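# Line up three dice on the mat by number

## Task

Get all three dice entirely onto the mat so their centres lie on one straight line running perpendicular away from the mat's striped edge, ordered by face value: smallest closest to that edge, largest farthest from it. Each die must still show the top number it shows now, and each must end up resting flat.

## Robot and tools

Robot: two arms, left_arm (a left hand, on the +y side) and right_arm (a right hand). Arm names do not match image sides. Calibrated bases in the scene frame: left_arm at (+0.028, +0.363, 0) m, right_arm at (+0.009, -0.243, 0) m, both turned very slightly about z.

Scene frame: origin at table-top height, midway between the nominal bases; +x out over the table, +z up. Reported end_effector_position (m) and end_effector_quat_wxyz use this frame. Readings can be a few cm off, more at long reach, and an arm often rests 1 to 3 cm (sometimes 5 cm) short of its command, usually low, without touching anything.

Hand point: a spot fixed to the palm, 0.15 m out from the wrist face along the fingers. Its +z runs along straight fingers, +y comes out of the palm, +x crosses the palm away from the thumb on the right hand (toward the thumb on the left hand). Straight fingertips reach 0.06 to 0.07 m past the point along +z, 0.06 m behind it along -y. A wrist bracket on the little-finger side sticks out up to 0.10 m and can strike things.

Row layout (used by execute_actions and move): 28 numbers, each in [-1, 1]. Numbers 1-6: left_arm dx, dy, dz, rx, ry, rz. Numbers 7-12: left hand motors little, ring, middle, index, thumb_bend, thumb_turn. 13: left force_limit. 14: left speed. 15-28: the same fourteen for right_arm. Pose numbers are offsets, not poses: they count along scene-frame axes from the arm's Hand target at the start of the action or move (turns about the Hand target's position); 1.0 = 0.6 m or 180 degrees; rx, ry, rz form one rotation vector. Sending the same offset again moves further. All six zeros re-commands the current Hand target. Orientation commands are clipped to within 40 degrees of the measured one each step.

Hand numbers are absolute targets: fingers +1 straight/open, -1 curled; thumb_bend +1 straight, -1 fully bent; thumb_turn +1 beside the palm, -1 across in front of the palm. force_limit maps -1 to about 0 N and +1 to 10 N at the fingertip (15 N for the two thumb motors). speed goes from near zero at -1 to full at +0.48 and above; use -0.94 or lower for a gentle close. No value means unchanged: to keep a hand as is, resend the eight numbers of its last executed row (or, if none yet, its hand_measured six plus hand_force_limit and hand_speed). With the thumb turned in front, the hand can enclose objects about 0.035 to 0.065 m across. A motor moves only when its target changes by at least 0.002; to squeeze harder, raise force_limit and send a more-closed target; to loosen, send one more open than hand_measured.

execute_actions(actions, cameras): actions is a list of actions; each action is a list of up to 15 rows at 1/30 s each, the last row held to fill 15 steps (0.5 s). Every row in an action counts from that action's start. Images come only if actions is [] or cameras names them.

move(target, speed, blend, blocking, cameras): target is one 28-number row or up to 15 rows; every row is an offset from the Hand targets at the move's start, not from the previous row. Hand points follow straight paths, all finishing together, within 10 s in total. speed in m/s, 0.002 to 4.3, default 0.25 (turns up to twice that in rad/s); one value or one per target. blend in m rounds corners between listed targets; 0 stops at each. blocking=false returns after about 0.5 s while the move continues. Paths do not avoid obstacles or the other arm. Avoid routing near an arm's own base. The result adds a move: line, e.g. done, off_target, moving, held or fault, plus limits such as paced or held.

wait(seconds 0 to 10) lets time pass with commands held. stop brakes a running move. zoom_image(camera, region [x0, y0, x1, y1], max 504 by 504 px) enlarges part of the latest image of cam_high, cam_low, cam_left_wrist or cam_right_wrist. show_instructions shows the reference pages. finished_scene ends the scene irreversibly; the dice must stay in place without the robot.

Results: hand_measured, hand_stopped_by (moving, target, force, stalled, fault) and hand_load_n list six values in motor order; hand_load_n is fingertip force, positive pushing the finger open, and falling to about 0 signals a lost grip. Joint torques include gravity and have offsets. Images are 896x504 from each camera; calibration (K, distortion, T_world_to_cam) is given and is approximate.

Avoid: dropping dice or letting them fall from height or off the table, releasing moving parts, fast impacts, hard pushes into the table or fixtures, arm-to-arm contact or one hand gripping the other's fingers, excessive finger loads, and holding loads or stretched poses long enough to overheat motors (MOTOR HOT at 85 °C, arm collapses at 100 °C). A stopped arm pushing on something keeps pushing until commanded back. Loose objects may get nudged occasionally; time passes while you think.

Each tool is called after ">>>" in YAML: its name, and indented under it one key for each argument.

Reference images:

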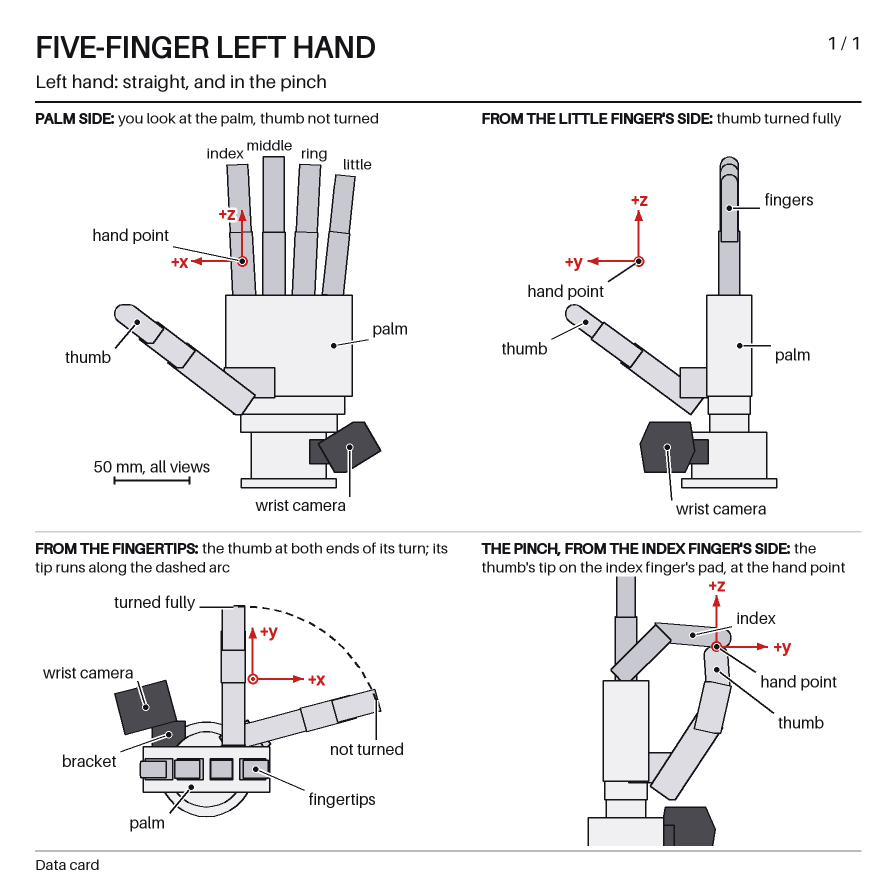

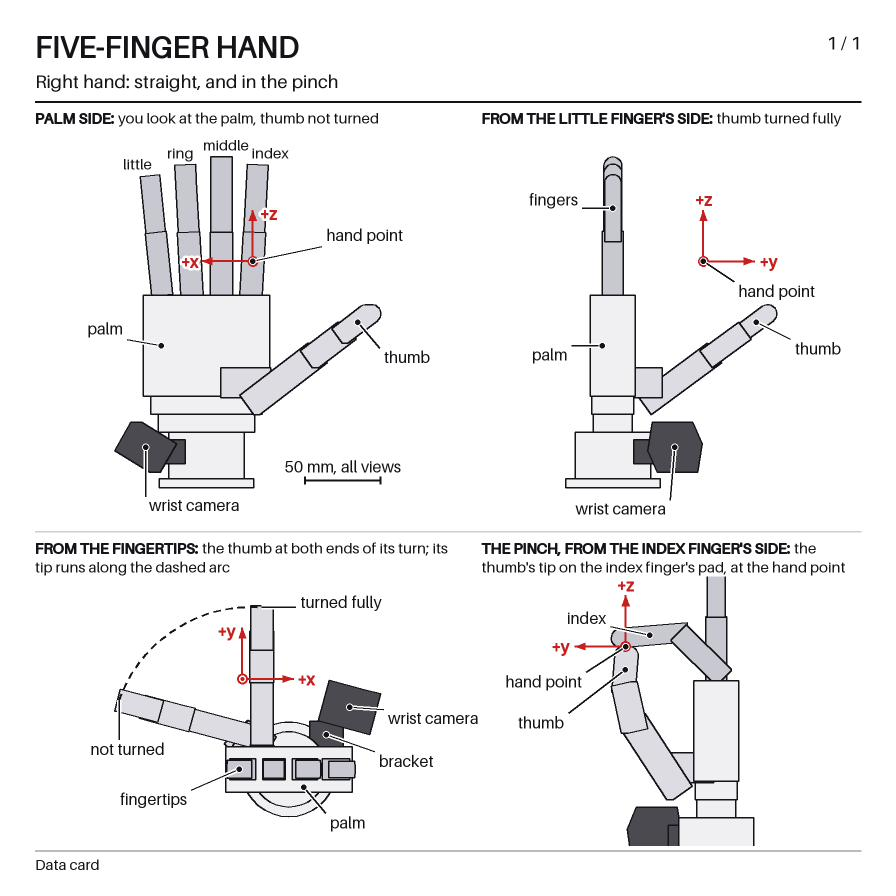

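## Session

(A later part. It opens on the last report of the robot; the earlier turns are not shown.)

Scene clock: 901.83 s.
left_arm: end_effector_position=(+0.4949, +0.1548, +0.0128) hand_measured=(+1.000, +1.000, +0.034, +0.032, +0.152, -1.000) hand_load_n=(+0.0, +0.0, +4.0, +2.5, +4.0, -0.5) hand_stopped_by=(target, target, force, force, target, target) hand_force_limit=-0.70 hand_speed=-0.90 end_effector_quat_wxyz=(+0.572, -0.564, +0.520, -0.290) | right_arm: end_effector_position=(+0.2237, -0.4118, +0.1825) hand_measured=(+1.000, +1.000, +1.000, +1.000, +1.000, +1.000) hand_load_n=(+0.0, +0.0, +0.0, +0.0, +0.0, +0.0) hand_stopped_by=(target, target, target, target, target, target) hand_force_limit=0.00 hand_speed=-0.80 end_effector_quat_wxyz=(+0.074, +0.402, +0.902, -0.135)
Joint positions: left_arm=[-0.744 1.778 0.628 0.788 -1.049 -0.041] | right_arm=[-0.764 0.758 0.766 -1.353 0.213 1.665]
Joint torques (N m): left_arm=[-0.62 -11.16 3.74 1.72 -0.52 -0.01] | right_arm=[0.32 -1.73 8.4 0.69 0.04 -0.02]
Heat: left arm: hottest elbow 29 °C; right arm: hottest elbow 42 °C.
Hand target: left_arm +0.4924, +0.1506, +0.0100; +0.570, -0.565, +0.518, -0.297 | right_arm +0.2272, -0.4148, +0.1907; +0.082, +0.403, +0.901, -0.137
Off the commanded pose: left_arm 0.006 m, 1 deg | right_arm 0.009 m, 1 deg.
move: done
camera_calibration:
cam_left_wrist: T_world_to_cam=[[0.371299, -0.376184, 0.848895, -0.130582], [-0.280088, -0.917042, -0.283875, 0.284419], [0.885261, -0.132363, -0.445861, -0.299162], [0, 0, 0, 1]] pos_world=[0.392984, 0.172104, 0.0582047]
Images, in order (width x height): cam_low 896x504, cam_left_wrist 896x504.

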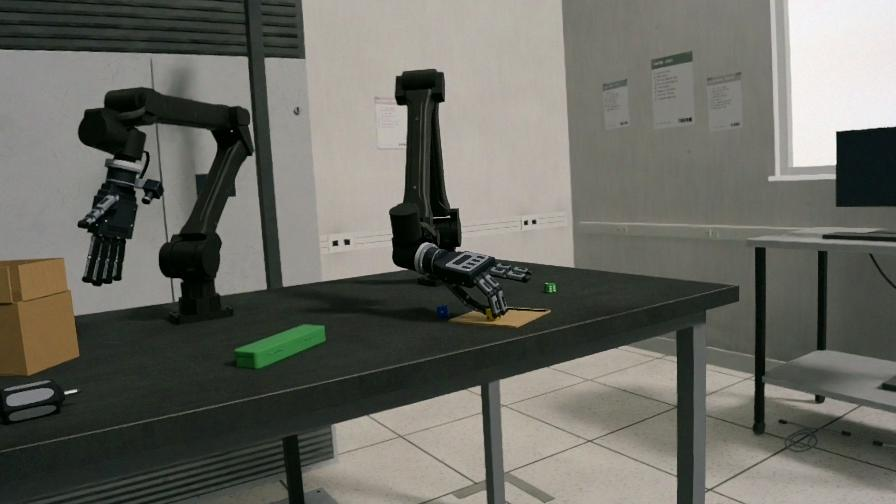

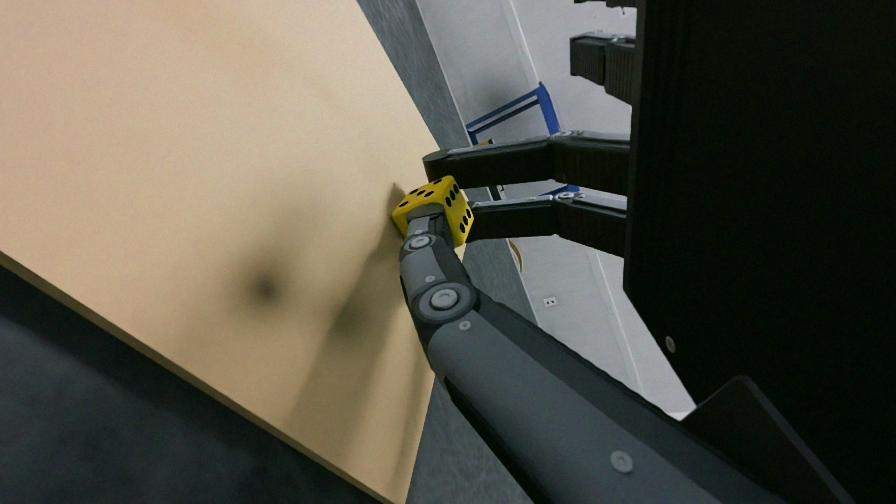

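>>> move:
  target: [0,0,0,0,0,0,1,1,0.45,0.45,0.15,-1,-0.4,-0.8, 0,0,0,0,0,0,1,1,1,1,1,1,0,-0.8]
  speed: 0.02
  cameras: ["cam_low","cam_left_wrist"]

>>> zoom_image:
  camera: "cam_low"
  region: [445, 270, 555, 330]

>>> zoom_image:
  camera: "cam_left_wrist"
  region: [330, 160, 550, 320]

Scene clock: 920.37 s.
left_arm: end_effector_position=(+0.4944, +0.1550, +0.0106) hand_measured=(+1.000, +1.000, +0.450, +0.450, +0.150, -1.000) hand_load_n=(+0.0, +0.0, +0.0, +0.0, +0.0, -0.5) hand_stopped_by=(target, target, target, target, target, target) hand_force_limit=-0.40 hand_speed=-0.80 end_effector_quat_wxyz=(+0.572, -0.563, +0.521, -0.289) | right_arm: end_effector_position=(+0.2237, -0.4118, +0.1825) hand_measured=(+1.000, +1.000, +1.000, +1.000, +1.000, +1.000) hand_load_n=(+0.0, +0.5, +0.0, +0.0, -0.5, +0.0) hand_stopped_by=(target, target, target, target, target, target) hand_force_limit=0.00 hand_speed=-0.80 end_effector_quat_wxyz=(+0.074, +0.402, +0.902, -0.135)
Joint positions: left_arm=[-0.745 1.782 0.628 0.788 -1.049 -0.041] | right_arm=[-0.764 0.758 0.766 -1.353 0.213 1.665]
Joint torques (N m): left_arm=[-0.62 -11.46 3.73 1.91 -0.52 -0.01] | right_arm=[0.38 -1.79 8.39 0.7 0.03 -0.02]
Heat: left arm: hottest elbow 28 °C; right arm: hottest elbow 42 °C.
Hand target: left_arm +0.4923, +0.1505, +0.0100; +0.570, -0.564, +0.518, -0.297 | right_arm +0.2272, -0.4148, +0.1907; +0.082, +0.403, +0.901, -0.137
Off the commanded pose: left_arm 0.005 m, 1 deg | right_arm 0.009 m, 1 deg.
move: done
camera_calibration:
cam_left_wrist: T_world_to_cam=[[0.374094, -0.37886, 0.846474, -0.129353], [-0.281423, -0.916084, -0.285642, 0.284257], [0.88366, -0.13136, -0.449322, -0.299088], [0, 0, 0, 1]] pos_world=[0.392678, 0.172109, 0.0563032]
Images, in order (width x height): cam_low 896x504, cam_left_wrist 896x504.

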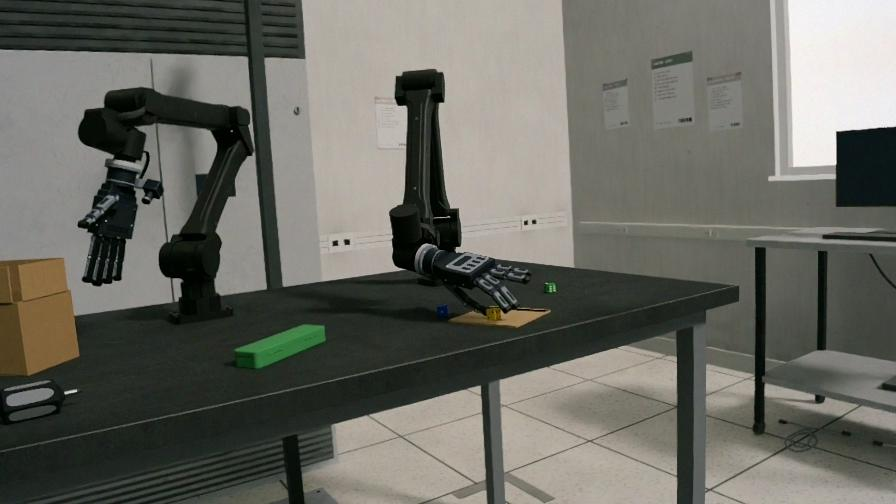

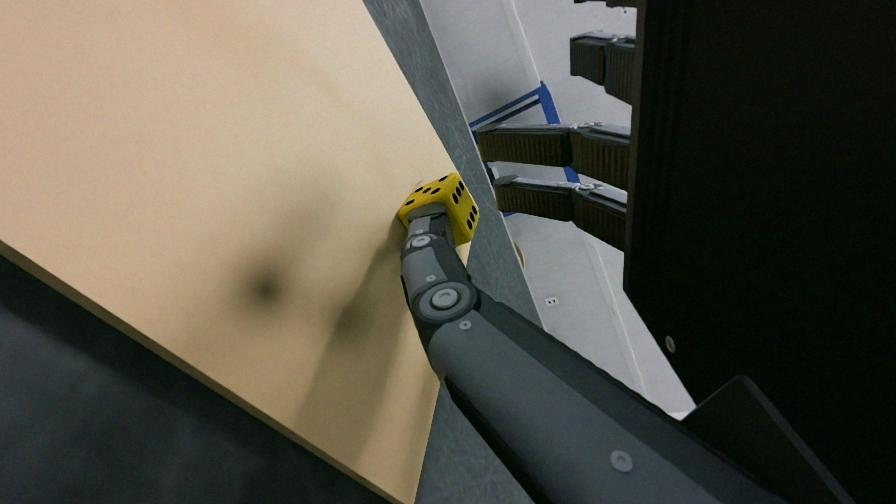

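Scaled by 4.582 from the camera's 896x504 image, which has a finer 1280x720 frame.

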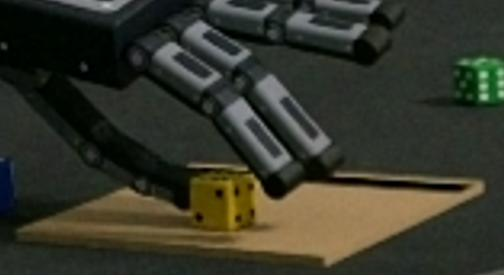

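Scaled by 2.291 from the camera's 896x504 image, which has a finer 1280x720 frame.

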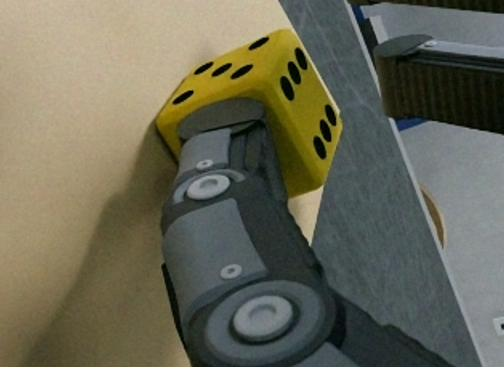

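>>> move:
  target:
    - [-0.038,-0.0115,0.004,0,0,0,1,1,0.45,0.45,0.15,-1,-0.4,-0.8, 0,0,0,0,0,0,1,1,1,1,1,1,0,-0.8]
    - [-0.045,-0.0015,0.16,0,0,0,1,1,0.45,0.45,0.15,-1,-0.4,0, 0,0,0,0,0,0,1,1,1,1,1,1,0,-0.8]
  speed: [0.04,0.12]
  cameras: ["cam_low","cam_left_wrist","cam_high"]

>>> zoom_image:
  camera: "cam_low"
  region: [445, 270, 555, 330]

Scene clock: 960.20 s.
left_arm: end_effector_position=(+0.4575, +0.1614, +0.0891) hand_measured=(+1.000, +1.000, +0.450, +0.450, +0.150, -1.000) hand_load_n=(+0.0, +0.0, +0.0, +0.0, -0.5, +0.0) hand_stopped_by=(target, target, target, target, target, target) hand_force_limit=-0.40 hand_speed=0.00 end_effector_quat_wxyz=(+0.573, -0.559, +0.530, -0.279) | right_arm: end_effector_position=(+0.2237, -0.4118, +0.1825) hand_measured=(+1.000, +1.000, +1.000, +1.000, +1.000, +1.000) hand_load_n=(+0.0, +0.0, +0.0, +0.0, +0.0, +0.0) hand_stopped_by=(target, target, target, target, target, target) hand_force_limit=0.00 hand_speed=-0.80 end_effector_quat_wxyz=(+0.074, +0.402, +0.902, -0.135)
Joint positions: left_arm=[-0.799 1.464 0.593 0.445 -1.097 -0.079] | right_arm=[-0.764 0.758 0.766 -1.353 0.213 1.665]
Joint torques (N m): left_arm=[-0.32 -10.46 7.46 0.85 -0.53 -0.02] | right_arm=[0.26 -1.79 8.42 0.69 0.04 -0.02]
Heat: left arm: hottest elbow 27 °C; right arm: hottest elbow 43 °C.
Hand target: left_arm +0.4653, +0.1496, +0.1058; +0.570, -0.564, +0.518, -0.297 | right_arm +0.2272, -0.4148, +0.1907; +0.082, +0.403, +0.901, -0.137
Off the commanded pose: left_arm 0.022 m, 3 deg | right_arm 0.009 m, 1 deg.
move: off_target (left_arm); target 2's new numbers were sent with left_arm's hand 0.022 m and 3 deg from that target
camera_calibration:
cam_left_wrist: T_world_to_cam=[[0.388642, -0.396896, 0.831523, -0.181981], [-0.289621, -0.909347, -0.298678, 0.30593], [0.874687, -0.124748, -0.46836, -0.225471], [0, 0, 0, 1]] pos_world=[0.356546, 0.177842, 0.137095]
Images, in order (width x height): cam_high 896x504, cam_low 896x504, cam_left_wrist 896x504.

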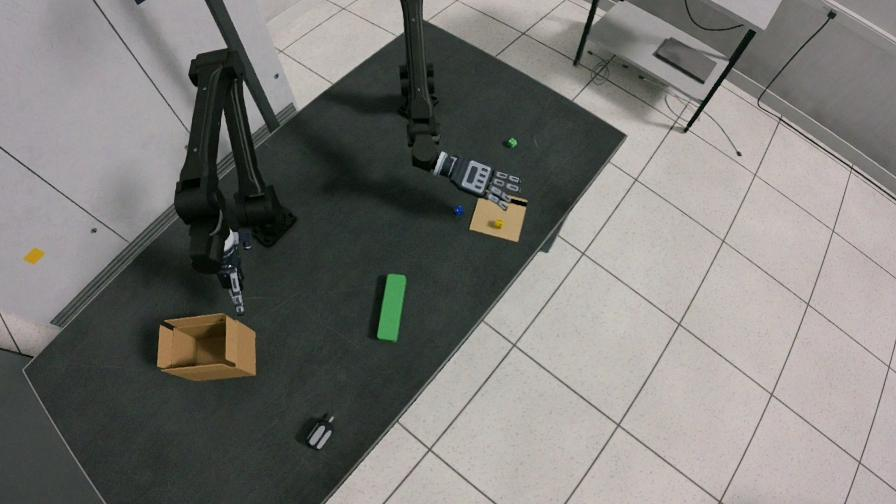

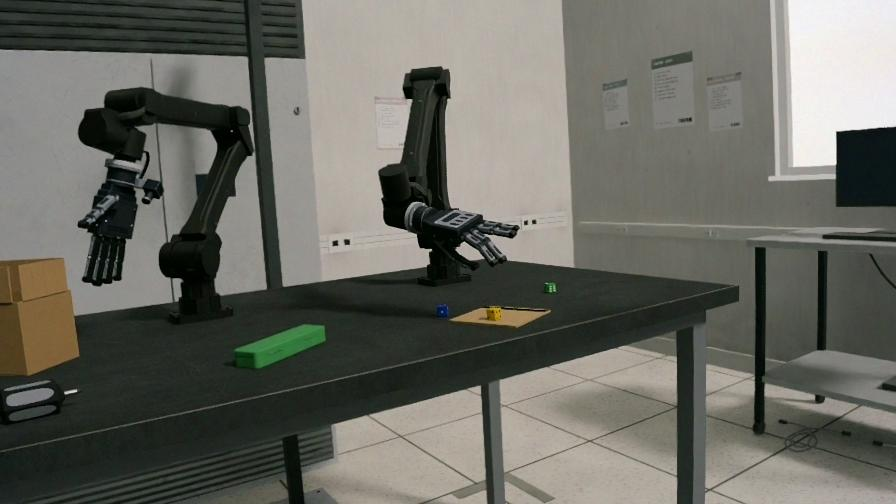

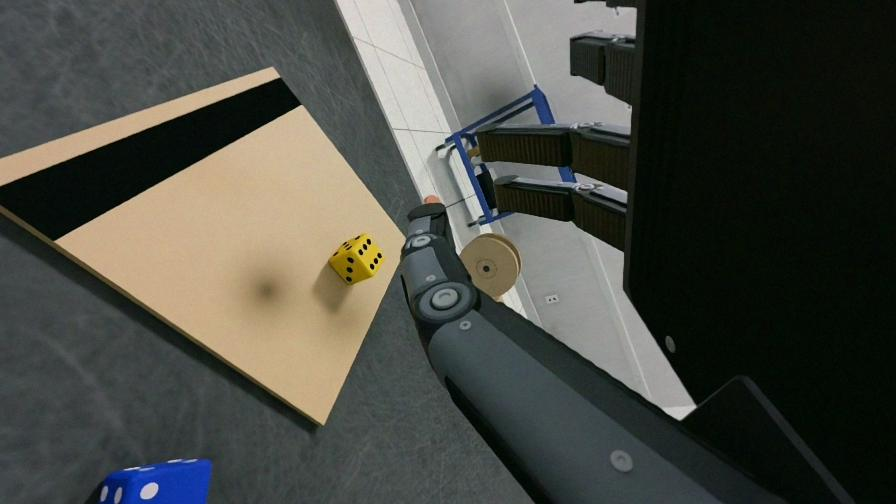

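Scaled by 4.582 from the camera's 896x504 image, which has a finer 1280x720 frame.

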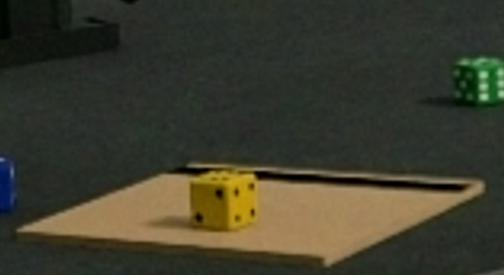

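>>> zoom_image:
  camera: "cam_high"
  region: [455, 180, 535, 250]

>>> zoom_image:
  camera: "cam_high"
  region: [485, 210, 511, 236]

Scaled by 6.300 from the camera's 896x504 image, which has a finer 1280x720 frame.

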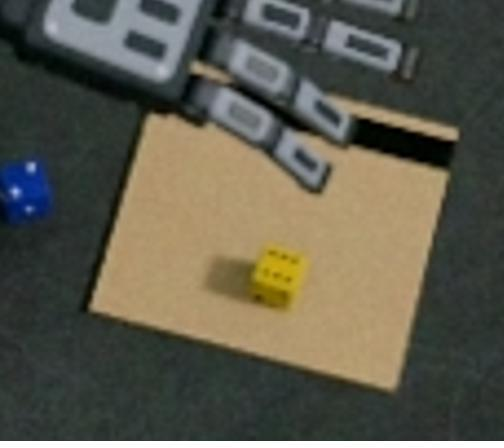

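Scaled by 19.385 from the camera's 896x504 image, which has a finer 1280x720 frame.

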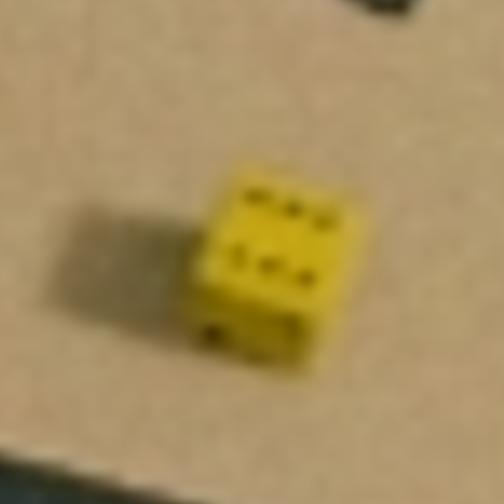

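>>> move:
  target: [-0.2238,0.4473,0.015,0,0,-0.2,1,1,0.45,0.45,0.15,-1,-0.4,-0.8, 0,0,0,0,0,0,1,1,1,1,1,1,0,-0.8]
  speed: 0.2
  cameras: ["cam_left_wrist","cam_high"]

>>> zoom_image:
  camera: "cam_high"
  region: [455, 180, 535, 250]

Scene clock: 1012.23 s.
left_arm: end_effector_position=(+0.3178, +0.4037, +0.0904) hand_measured=(+1.000, +1.000, +0.450, +0.450, +0.150, -1.000) hand_load_n=(+0.0, -0.5, +0.0, +0.0, +0.0, +0.0) hand_stopped_by=(target, target, target, target, target, target) hand_force_limit=-0.40 hand_speed=-0.80 end_effector_quat_wxyz=(+0.430, -0.393, +0.666, -0.465) | right_arm: end_effector_position=(+0.2237, -0.4118, +0.1825) hand_measured=(+1.000, +1.000, +1.000, +1.000, +1.000, +1.000) hand_load_n=(+0.0, +0.0, +0.0, +0.0, +0.0, +0.0) hand_stopped_by=(target, target, target, target, target, target) hand_force_limit=0.00 hand_speed=-0.80 end_effector_quat_wxyz=(+0.074, +0.402, +0.902, -0.135)
Joint positions: left_arm=[0.693 0.692 0.124 0.207 0.978 0.517] | right_arm=[-0.764 0.758 0.766 -1.353 0.213 1.665]
Joint torques (N m): left_arm=[1.03 -0.44 10.54 1.03 0.25 0.18] | right_arm=[0.38 -1.79 8.4 0.69 0.04 -0.02]
Heat: left arm: hottest elbow 30 °C; right arm: hottest elbow 43 °C.
Hand target: left_arm +0.3310, +0.4180, +0.1148; +0.451, -0.377, +0.667, -0.459 | right_arm +0.2272, -0.4148, +0.1907; +0.082, +0.403, +0.901, -0.137
Off the commanded pose: left_arm 0.031 m, 3 deg | right_arm 0.009 m, 1 deg.
move: off_target (left_arm)
camera_calibration:
cam_left_wrist: T_world_to_cam=[[0.107671, -0.477694, 0.871903, 0.0856832], [-0.779984, -0.584392, -0.223854, 0.504138], [0.616467, -0.655968, -0.435516, 0.221075], [0, 0, 0, 1]] pos_world=[0.247708, 0.480563, 0.134428]
Images, in order (width x height): cam_high 896x504, cam_left_wrist 896x504.

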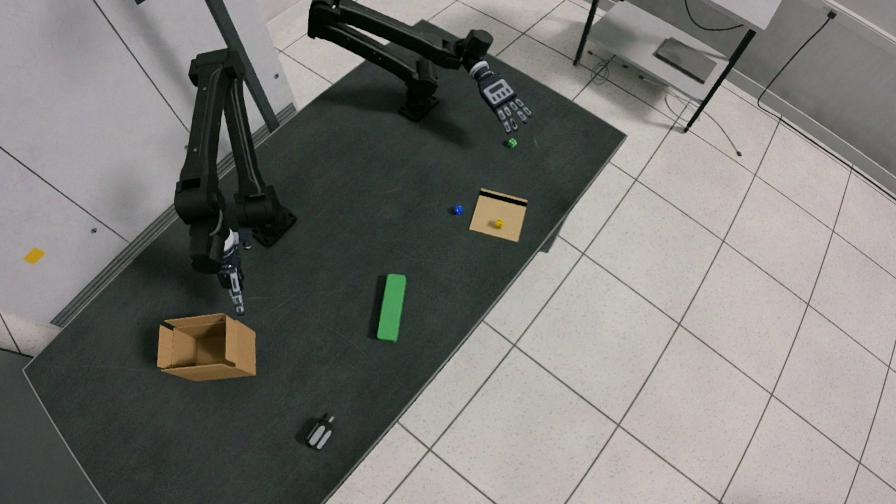

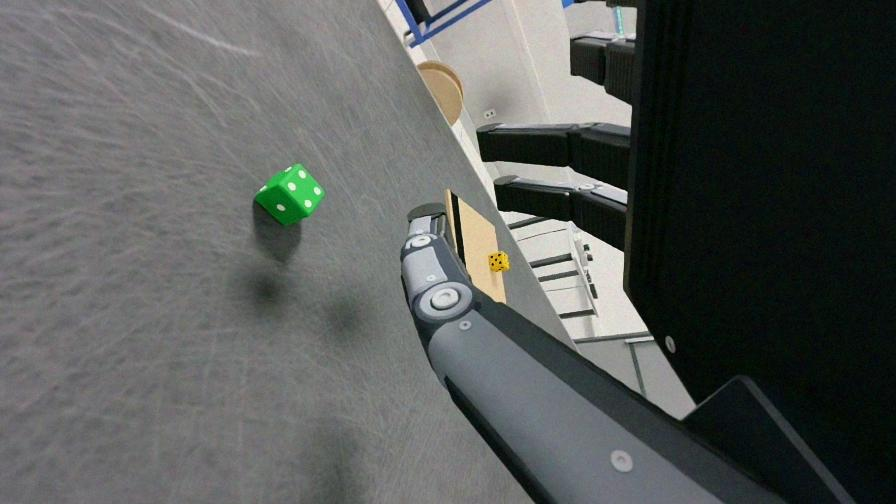

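Scaled by 6.300 from the camera's 896x504 image, which has a finer 1280x720 frame.

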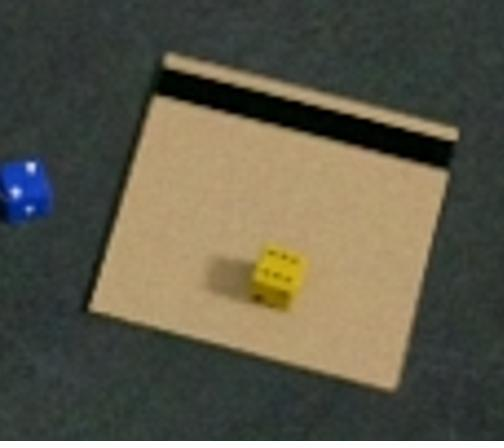

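>>> zoom_image:
  camera: "cam_left_wrist"
  region: [240, 150, 340, 240]

Scaled by 5.040 from the camera's 896x504 image, which has a finer 1280x720 frame.

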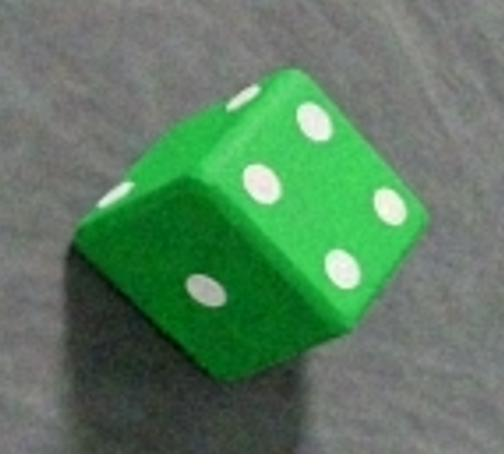

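>>> move:
  target: [0.0222,0.0257,-0.11,0,0,0,1,1,0.45,0.45,0.15,-1,-0.4,-0.8, 0,0,0,0,0,0,1,1,1,1,1,1,0,-0.8]
  speed: 0.1
  cameras: ["cam_left_wrist"]

>>> zoom_image:
  camera: "cam_left_wrist"
  region: [330, 130, 550, 290]

Scene clock: 1047.37 s.
left_arm: end_effector_position=(+0.3447, +0.4317, +0.0480) hand_measured=(+1.000, +1.000, +0.450, +0.450, +0.150, -1.000) hand_load_n=(+0.0, +0.0, +0.0, +0.0, +0.0, +0.0) hand_stopped_by=(target, target, target, target, target, target) hand_force_limit=-0.40 hand_speed=-0.80 end_effector_quat_wxyz=(+0.448, -0.374, +0.671, -0.457) | right_arm: end_effector_position=(+0.2237, -0.4118, +0.1825) hand_measured=(+1.000, +1.000, +1.000, +1.000, +1.000, +1.000) hand_load_n=(+0.0, +0.0, +0.0, +0.0, -0.5, +0.0) hand_stopped_by=(target, target, target, target, target, target) hand_force_limit=0.00 hand_speed=-0.80 end_effector_quat_wxyz=(+0.074, +0.402, +0.902, -0.135)
Joint positions: left_arm=[0.705 1.193 0.124 0.733 0.989 0.55] | right_arm=[-0.764 0.758 0.766 -1.353 0.213 1.665]
Joint torques (N m): left_arm=[0.91 -3.43 4.38 2 0.23 0] | right_arm=[0.32 -1.85 8.4 0.7 0.04 -0.02]
Heat: left arm: hottest elbow 33 °C; right arm: hottest elbow 43 °C.
Hand target: left_arm +0.3443, +0.4334, +0.0488; +0.451, -0.377, +0.667, -0.458 | right_arm +0.2272, -0.4148, +0.1907; +0.082, +0.403, +0.901, -0.137
Off the commanded pose: left_arm 0.002 m, 1 deg | right_arm 0.009 m, 1 deg.
move: done
camera_calibration:
cam_left_wrist: T_world_to_cam=[[0.078427, -0.517458, 0.852107, 0.161298], [-0.775087, -0.569201, -0.27432, 0.526199], [0.626969, -0.638943, -0.445715, 0.193855], [0, 0, 0, 1]] pos_world=[0.273658, 0.50684, 0.0933075]
Images, in order (width x height): cam_left_wrist 896x504.

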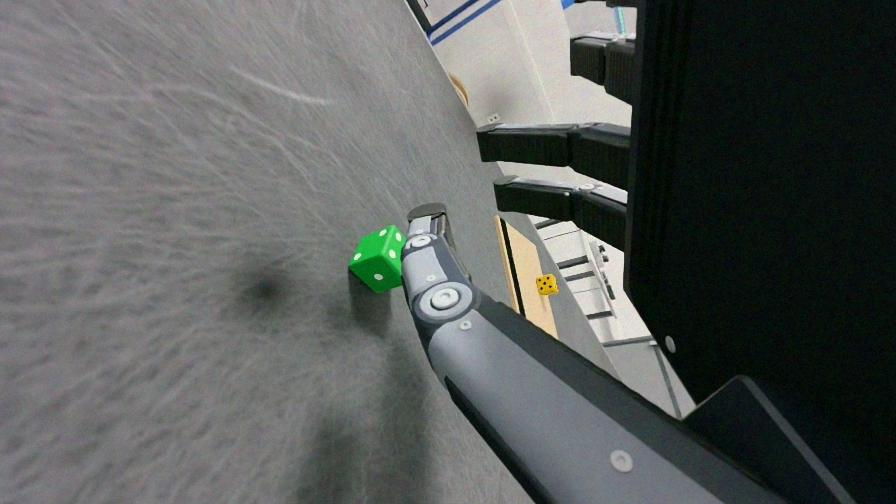

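Scaled by 2.291 from the camera's 896x504 image, which has a finer 1280x720 frame.

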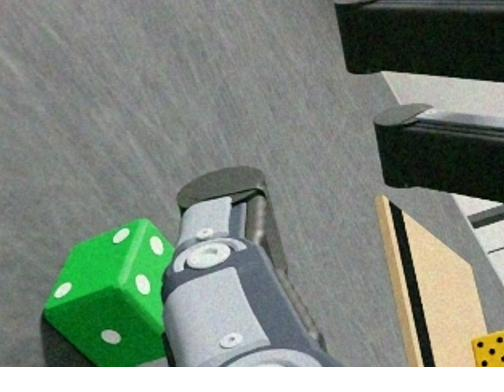

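>>> move:
  target:
    - [-0.018,-0.0147,0,0,0,0,1,1,0.45,0.45,0.15,-1,-0.4,-0.8, 0,0,0,0,0,0,1,1,1,1,1,1,0,-0.8]
    - [-0.0142,-0.0147,-0.035,0,0,0,1,1,0.45,0.45,0.15,-1,-0.4,-0.8, 0,0,0,0,0,0,1,1,1,1,1,1,0,-0.8]
  speed: 0.06
  cameras: ["cam_left_wrist"]

>>> zoom_image:
  camera: "cam_left_wrist"
  region: [330, 130, 550, 290]

Scene clock: 1073.87 s.
left_arm: end_effector_position=(+0.3361, +0.4246, +0.0274) hand_measured=(+1.000, +1.000, +0.450, +0.450, +0.150, -1.000) hand_load_n=(+0.0, +0.0, +0.0, +0.0, +0.0, +0.0) hand_stopped_by=(target, target, target, target, target, target) hand_force_limit=-0.40 hand_speed=-0.80 end_effector_quat_wxyz=(+0.449, -0.375, +0.670, -0.457) | right_arm: end_effector_position=(+0.2237, -0.4118, +0.1825) hand_measured=(+1.000, +1.000, +1.000, +1.000, +1.000, +1.000) hand_load_n=(+0.0, +0.0, +0.0, +0.0, +0.0, +0.0) hand_stopped_by=(target, target, target, target, target, target) hand_force_limit=0.00 hand_speed=-0.80 end_effector_quat_wxyz=(+0.074, +0.402, +0.902, -0.135)
Joint positions: left_arm=[0.708 1.333 0.078 0.922 0.991 0.547] | right_arm=[-0.764 0.758 0.766 -1.353 0.213 1.665]
Joint torques (N m): left_arm=[0.38 -3.84 3.25 1.98 0.03 -0.04] | right_arm=[0.32 -1.79 8.4 0.72 0.03 -0.02]
Heat: left arm: hottest elbow 31 °C; right arm: hottest elbow 43 °C.
Hand target: left_arm +0.3358, +0.4246, +0.0278; +0.451, -0.377, +0.667, -0.459 | right_arm +0.2272, -0.4148, +0.1907; +0.082, +0.403, +0.901, -0.137
Off the commanded pose: left_arm 0.000 m, 0 deg | right_arm 0.009 m, 1 deg.
move: done
camera_calibration:
cam_left_wrist: T_world_to_cam=[[0.078079, -0.516308, 0.852836, 0.175509], [-0.773425, -0.571147, -0.274964, 0.510134], [0.629061, -0.638136, -0.44392, 0.184537], [0, 0, 0, 1]] pos_world=[0.264762, 0.499738, 0.0725078]
Images, in order (width x height): cam_left_wrist 896x504.

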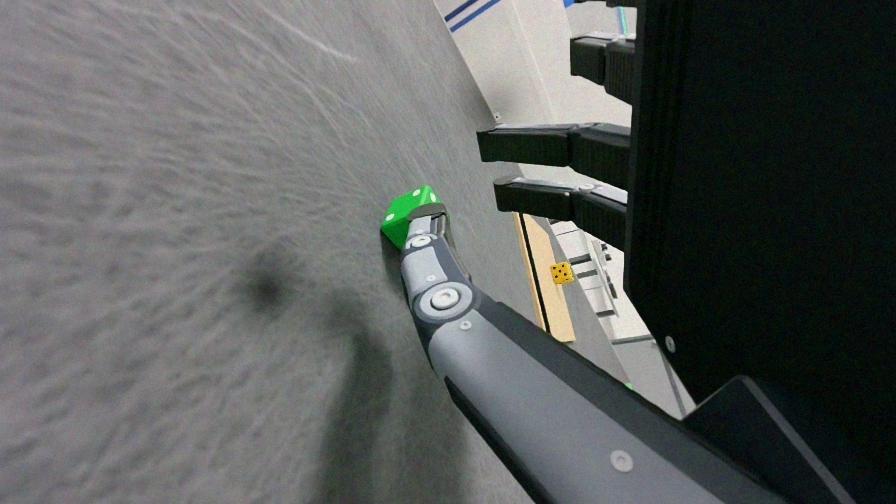

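Scaled by 2.291 from the camera's 896x504 image, which has a finer 1280x720 frame.

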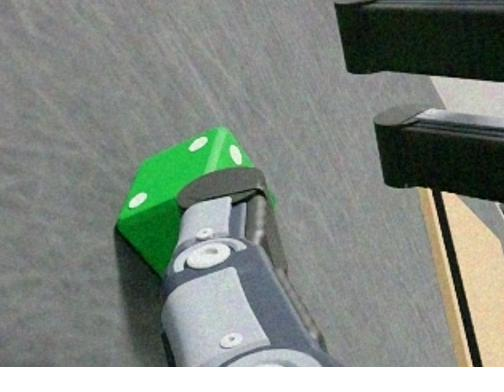

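>>> move:
  target: [-0.002,-0.003,-0.0265,0,0,0,1,1,0.45,0.45,0.15,-1,-0.4,-0.8, 0,0,0,0,0,0,1,1,1,1,1,1,0,-0.8]
  speed: 0.05
  cameras: ["cam_left_wrist"]

>>> zoom_image:
  camera: "cam_left_wrist"
  region: [330, 130, 550, 290]

>>> zoom_image:
  camera: "cam_left_wrist"
  region: [380, 160, 460, 240]

Scene clock: 1092.67 s.
left_arm: end_effector_position=(+0.3351, +0.4238, +0.0114) hand_measured=(+1.000, +1.000, +0.450, +0.450, +0.150, -1.000) hand_load_n=(+0.0, -0.5, +0.0, +0.0, +0.0, +0.0) hand_stopped_by=(target, target, target, target, target, target) hand_force_limit=-0.40 hand_speed=-0.80 end_effector_quat_wxyz=(+0.450, -0.375, +0.670, -0.457) | right_arm: end_effector_position=(+0.2237, -0.4118, +0.1825) hand_measured=(+1.000, +1.000, +1.000, +1.000, +1.000, +1.000) hand_load_n=(+0.0, +0.0, +0.0, +0.0, +0.0, +0.0) hand_stopped_by=(target, target, target, target, target, target) hand_force_limit=0.00 hand_speed=-0.80 end_effector_quat_wxyz=(+0.074, +0.402, +0.902, -0.135)
Joint positions: left_arm=[0.708 1.494 0.069 1.095 0.989 0.546] | right_arm=[-0.764 0.758 0.766 -1.353 0.213 1.665]
Joint torques (N m): left_arm=[0.09 -4.66 2.17 2.24 -0.03 0] | right_arm=[0.32 -1.73 8.42 0.69 0.04 -0.02]
Heat: left arm: hottest elbow 30 °C; right arm: hottest elbow 43 °C.
Hand target: left_arm +0.3346, +0.4228, +0.0119; +0.451, -0.377, +0.667, -0.459 | right_arm +0.2272, -0.4148, +0.1907; +0.082, +0.403, +0.901, -0.137
Off the commanded pose: left_arm 0.001 m, 0 deg | right_arm 0.009 m, 1 deg.
move: done
camera_calibration:
cam_left_wrist: T_world_to_cam=[[0.0781565, -0.516284, 0.852844, 0.188691], [-0.772442, -0.572175, -0.275588, 0.504603], [0.630258, -0.637233, -0.443519, 0.176698], [0, 0, 0, 1]] pos_world=[0.263664, 0.498738, 0.0565078]
Images, in order (width x height): cam_left_wrist 896x504.

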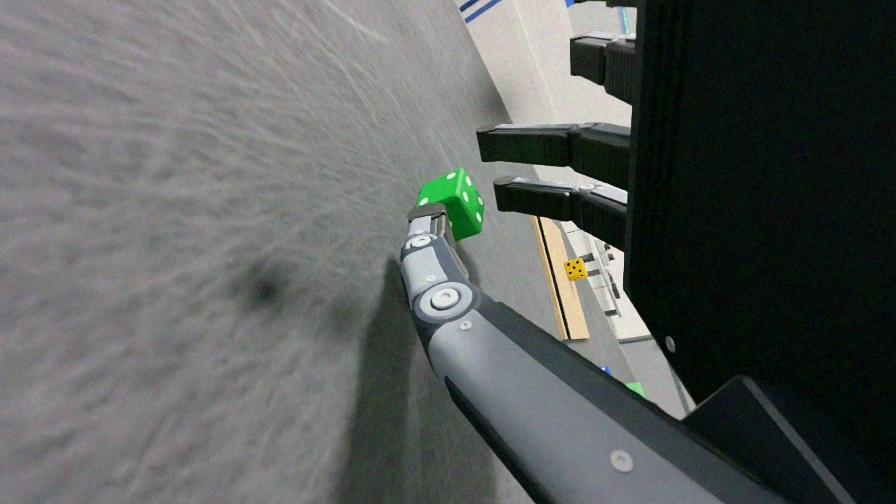

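Scaled by 2.291 from the camera's 896x504 image, which has a finer 1280x720 frame.

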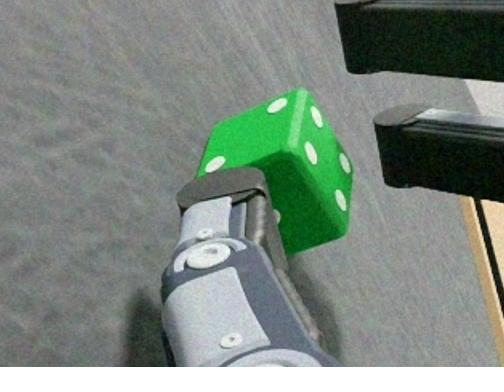

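Scaled by 6.300 from the camera's 896x504 image, which has a finer 1280x720 frame.

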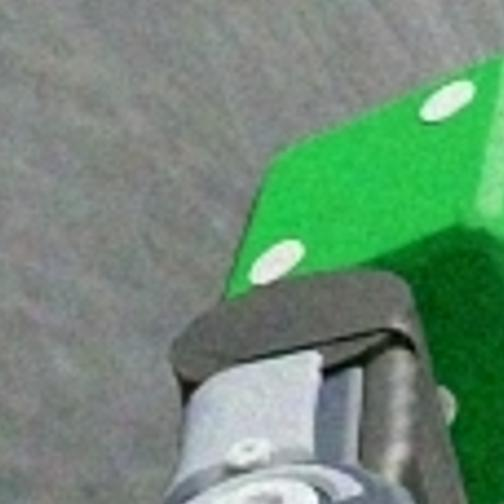

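>>> move:
  target: [0,0,0,0,0,0,1,1,0.0,0.0,0.15,-1,-0.75,-0.9, 0,0,0,0,0,0,1,1,1,1,1,1,0,-0.8]
  speed: 0.04
  cameras: ["cam_left_wrist"]

>>> zoom_image:
  camera: "cam_left_wrist"
  region: [330, 130, 550, 290]

Scene clock: 1103.20 s.
left_arm: end_effector_position=(+0.3352, +0.4239, +0.0116) hand_measured=(+1.000, +1.000, +0.042, +0.040, +0.150, -1.000) hand_load_n=(+0.0, +0.0, +1.5, +1.0, +2.0, +0.5) hand_stopped_by=(target, target, force, force, target, target) hand_force_limit=-0.75 hand_speed=-0.90 end_effector_quat_wxyz=(+0.450, -0.375, +0.669, -0.457) | right_arm: end_effector_position=(+0.2237, -0.4118, +0.1825) hand_measured=(+1.000, +1.000, +1.000, +1.000, +1.000, +1.000) hand_load_n=(+0.0, +0.0, -0.5, +0.0, +0.0, +0.0) hand_stopped_by=(target, target, target, target, target, target) hand_force_limit=0.00 hand_speed=-0.80 end_effector_quat_wxyz=(+0.074, +0.402, +0.902, -0.135)
Joint positions: left_arm=[0.708 1.495 0.069 1.097 0.989 0.545] | right_arm=[-0.764 0.758 0.766 -1.353 0.213 1.665]
Joint torques (N m): left_arm=[0.15 -4.72 2.14 2.07 -0.03 -0.02] | right_arm=[0.32 -1.85 8.42 0.7 0.03 -0.02]
Heat: left arm: hottest elbow 29 °C; right arm: hottest elbow 43 °C.
Hand target: left_arm +0.3347, +0.4228, +0.0120; +0.451, -0.377, +0.667, -0.458 | right_arm +0.2272, -0.4148, +0.1907; +0.082, +0.403, +0.901, -0.137
Off the commanded pose: left_arm 0.001 m, 0 deg | right_arm 0.009 m, 1 deg.
move: done
camera_calibration:
cam_left_wrist: T_world_to_cam=[[0.0776164, -0.516324, 0.852869, 0.188818], [-0.772173, -0.572257, -0.27617, 0.504692], [0.630653, -0.637127, -0.443108, 0.176626], [0, 0, 0, 1]] pos_world=[0.263665, 0.498838, 0.0566077]
Images, in order (width x height): cam_left_wrist 896x504.

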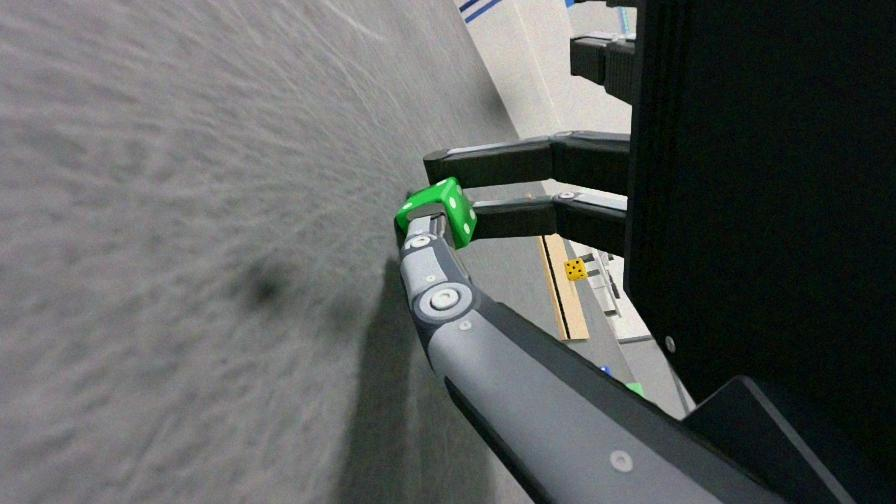

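Scaled by 2.291 from the camera's 896x504 image, which has a finer 1280x720 frame.

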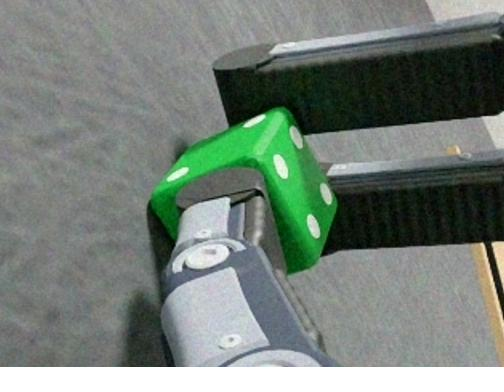

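>>> move:
  target: [0,0,0,0,0,0,1,1,-0.02,-0.02,0.15,-1,-0.5,-0.94, 0,0,0,0,0,0,1,1,1,1,1,1,0,-0.8]
  speed: 0.04
  cameras: []

Scene clock: 1114.13 s.
left_arm: end_effector_position=(+0.3353, +0.4239, +0.0117) hand_measured=(+1.000, +1.000, +0.036, +0.032, +0.152, -1.000) hand_load_n=(+0.0, +0.0, +2.0, +4.0, +4.0, -0.5) hand_stopped_by=(target, target, force, force, target, target) hand_force_limit=-0.50 hand_speed=-0.94 end_effector_quat_wxyz=(+0.450, -0.375, +0.669, -0.457) | right_arm: end_effector_position=(+0.2237, -0.4118, +0.1825) hand_measured=(+1.000, +1.000, +1.000, +1.000, +1.000, +1.000) hand_load_n=(+0.0, +0.0, +0.0, +0.0, -0.5, +0.0) hand_stopped_by=(target, target, target, target, target, target) hand_force_limit=0.00 hand_speed=-0.80 end_effector_quat_wxyz=(+0.074, +0.402, +0.902, -0.135)
Joint positions: left_arm=[0.708 1.495 0.069 1.098 0.989 0.544] | right_arm=[-0.764 0.758 0.766 -1.353 0.213 1.665]
Joint torques (N m): left_arm=[0.15 -4.66 2.13 2.04 -0.03 -0.02] | right_arm=[0.32 -1.85 8.42 0.7 0.04 -0.02]
Heat: left arm: hottest elbow 28 °C; right arm: hottest elbow 43 °C.
Hand target: left_arm +0.3347, +0.4228, +0.0120; +0.451, -0.377, +0.667, -0.458 | right_arm +0.2272, -0.4148, +0.1907; +0.082, +0.403, +0.901, -0.137
Off the commanded pose: left_arm 0.001 m, 0 deg | right_arm 0.009 m, 1 deg.
move: done
No camera images: "cameras" was empty.

>>> move:
  target:
    - [0.0,0,0.133,0,0,0,1,1,-0.02,-0.02,0.15,-1,-0.5,-0.94, 0,0,0,0,0,0,1,1,1,1,1,1,0,-0.8]
    - [0.2435,-0.39,0.12,0,0,0.2,1,1,-0.02,-0.02,0.15,-1,-0.5,-0.94, 0,0,0,0,0,0,1,1,1,1,1,1,0,-0.8]
  speed: [0.08,0.15]
  blend: [0.03,0]
  cameras: ["cam_left_wrist","cam_high","cam_low"]

>>> zoom_image:
  camera: "cam_high"
  region: [455, 180, 535, 250]

>>> zoom_image:
  camera: "cam_low"
  region: [445, 260, 555, 330]

Scene clock: 1134.83 s.
left_arm: end_effector_position=(+0.4672, +0.2021, +0.0712) hand_measured=(+1.000, +1.000, +0.036, +0.032, +0.152, -1.000) hand_load_n=(+0.0, +0.0, +2.0, +4.0, +4.5, -0.5) hand_stopped_by=(target, target, force, force, target, target) hand_force_limit=-0.50 hand_speed=-0.94 end_effector_quat_wxyz=(+0.571, -0.560, +0.530, -0.282) | right_arm: end_effector_position=(+0.2237, -0.4118, +0.1825) hand_measured=(+1.000, +1.000, +1.000, +1.000, +1.000, +1.000) hand_load_n=(+0.0, +0.0, +0.0, +0.0, +0.0, +0.0) hand_stopped_by=(target, target, target, target, target, target) hand_force_limit=0.00 hand_speed=-0.80 end_effector_quat_wxyz=(+0.074, +0.402, +0.902, -0.135)
Joint positions: left_arm=[-0.692 1.481 0.513 0.615 -0.993 -0.001] | right_arm=[-0.764 0.758 0.766 -1.353 0.213 1.665]
Joint torques (N m): left_arm=[-0.26 -8.53 7.92 0.76 -0.58 -0.07] | right_arm=[0.32 -1.79 8.4 0.7 0.04 -0.02]
Heat: left arm: hottest elbow 28 °C; right arm: hottest elbow 43 °C.
Hand target: left_arm +0.4807, +0.1888, +0.0839; +0.570, -0.564, +0.518, -0.297 | right_arm +0.2272, -0.4148, +0.1907; +0.082, +0.403, +0.901, -0.137
Off the commanded pose: left_arm 0.023 m, 2 deg | right_arm 0.009 m, 1 deg.
move: off_target (left_arm)
camera_calibration:
cam_left_wrist: T_world_to_cam=[[0.385299, -0.393132, 0.834861, -0.154068], [-0.292865, -0.910035, -0.29337, 0.341711], [0.875086, -0.131466, -0.46577, -0.236332], [0, 0, 0, 1]] pos_world=[0.366248, 0.219331, 0.118797]
Images, in order (width x height): cam_high 896x504, cam_low 896x504, cam_left_wrist 896x504.

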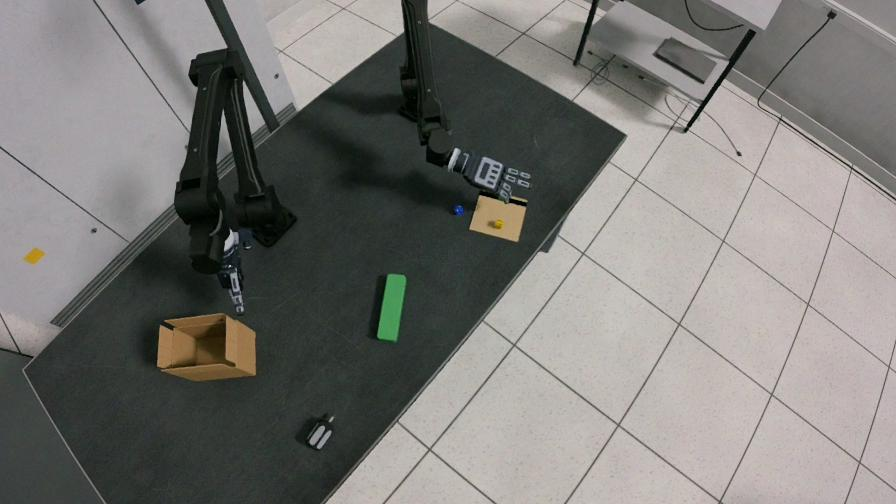

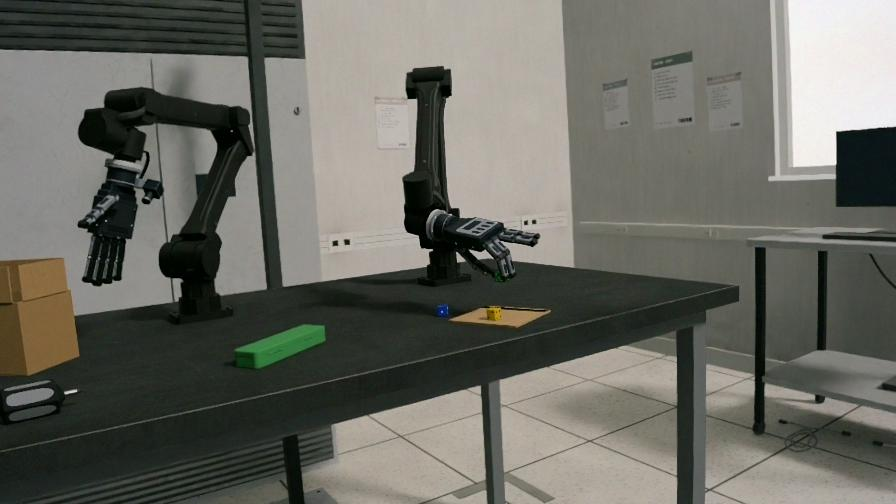

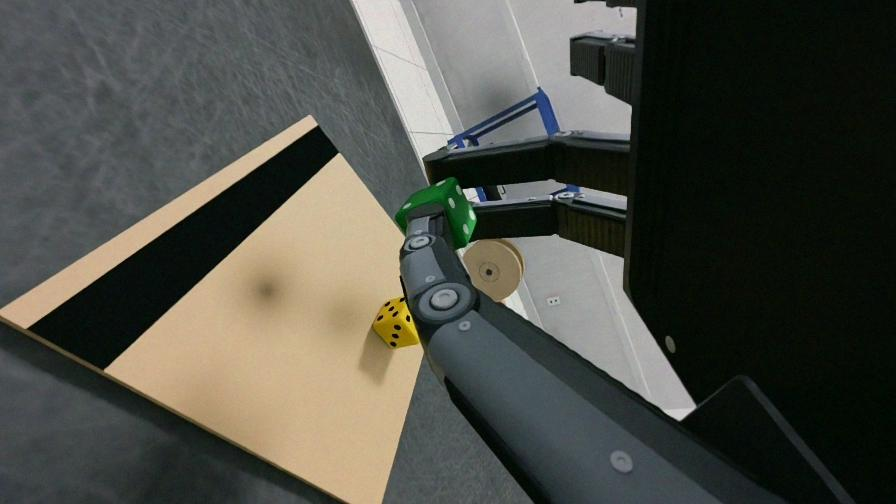

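Scaled by 6.300 from the camera's 896x504 image, which has a finer 1280x720 frame.

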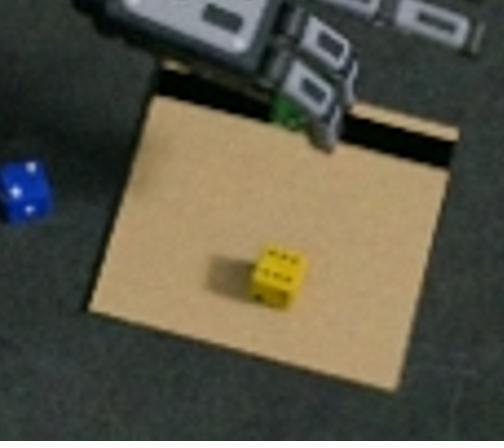

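Scaled by 4.582 from the camera's 896x504 image, which has a finer 1280x720 frame.

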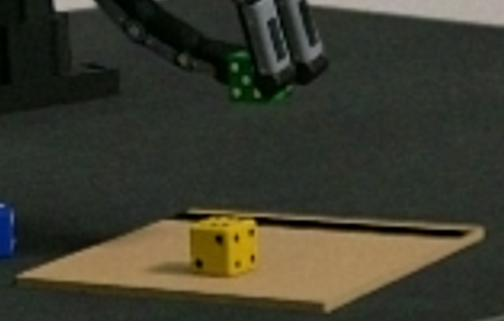

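>>> move:
  target: [0.012,-0.012,-0.065,0,0,0,1,1,-0.02,-0.02,0.15,-1,-0.5,-0.94, 0,0,0,0,0,0,1,1,1,1,1,1,0,-0.8]
  speed: 0.08
  cameras: []

Scene clock: 1149.33 s.
left_arm: end_effector_position=(+0.4735, +0.1972, +0.0313) hand_measured=(+1.000, +1.000, +0.036, +0.032, +0.152, -1.000) hand_load_n=(+0.0, +0.0, +2.0, +4.5, +4.5, -0.5) hand_stopped_by=(target, target, force, force, target, target) hand_force_limit=-0.50 hand_speed=-0.94 end_effector_quat_wxyz=(+0.570, -0.561, +0.535, -0.274) | right_arm: end_effector_position=(+0.2237, -0.4118, +0.1825) hand_measured=(+1.000, +1.000, +1.000, +1.000, +1.000, +1.000) hand_load_n=(+0.0, +0.0, +0.0, +0.0, +0.0, +0.0) hand_stopped_by=(target, target, target, target, target, target) hand_force_limit=0.00 hand_speed=-0.80 end_effector_quat_wxyz=(+0.074, +0.402, +0.902, -0.135)
Joint positions: left_arm=[-0.692 1.629 0.524 0.726 -0.996 -0.009] | right_arm=[-0.764 0.758 0.766 -1.353 0.213 1.665]
Joint torques (N m): left_arm=[-0.56 -9.7 6.79 2.03 -0.6 0.01] | right_arm=[0.32 -1.73 8.42 0.69 0.04 -0.02]
Heat: left arm: hottest elbow 28 °C; right arm: hottest elbow 44 °C.
Hand target: left_arm +0.4880, +0.1816, +0.0450; +0.570, -0.564, +0.518, -0.297 | right_arm +0.2272, -0.4148, +0.1907; +0.082, +0.403, +0.901, -0.137
Off the commanded pose: left_arm 0.025 m, 3 deg | right_arm 0.009 m, 1 deg.
move: off_target (left_arm)
No camera images: "cameras" was empty.


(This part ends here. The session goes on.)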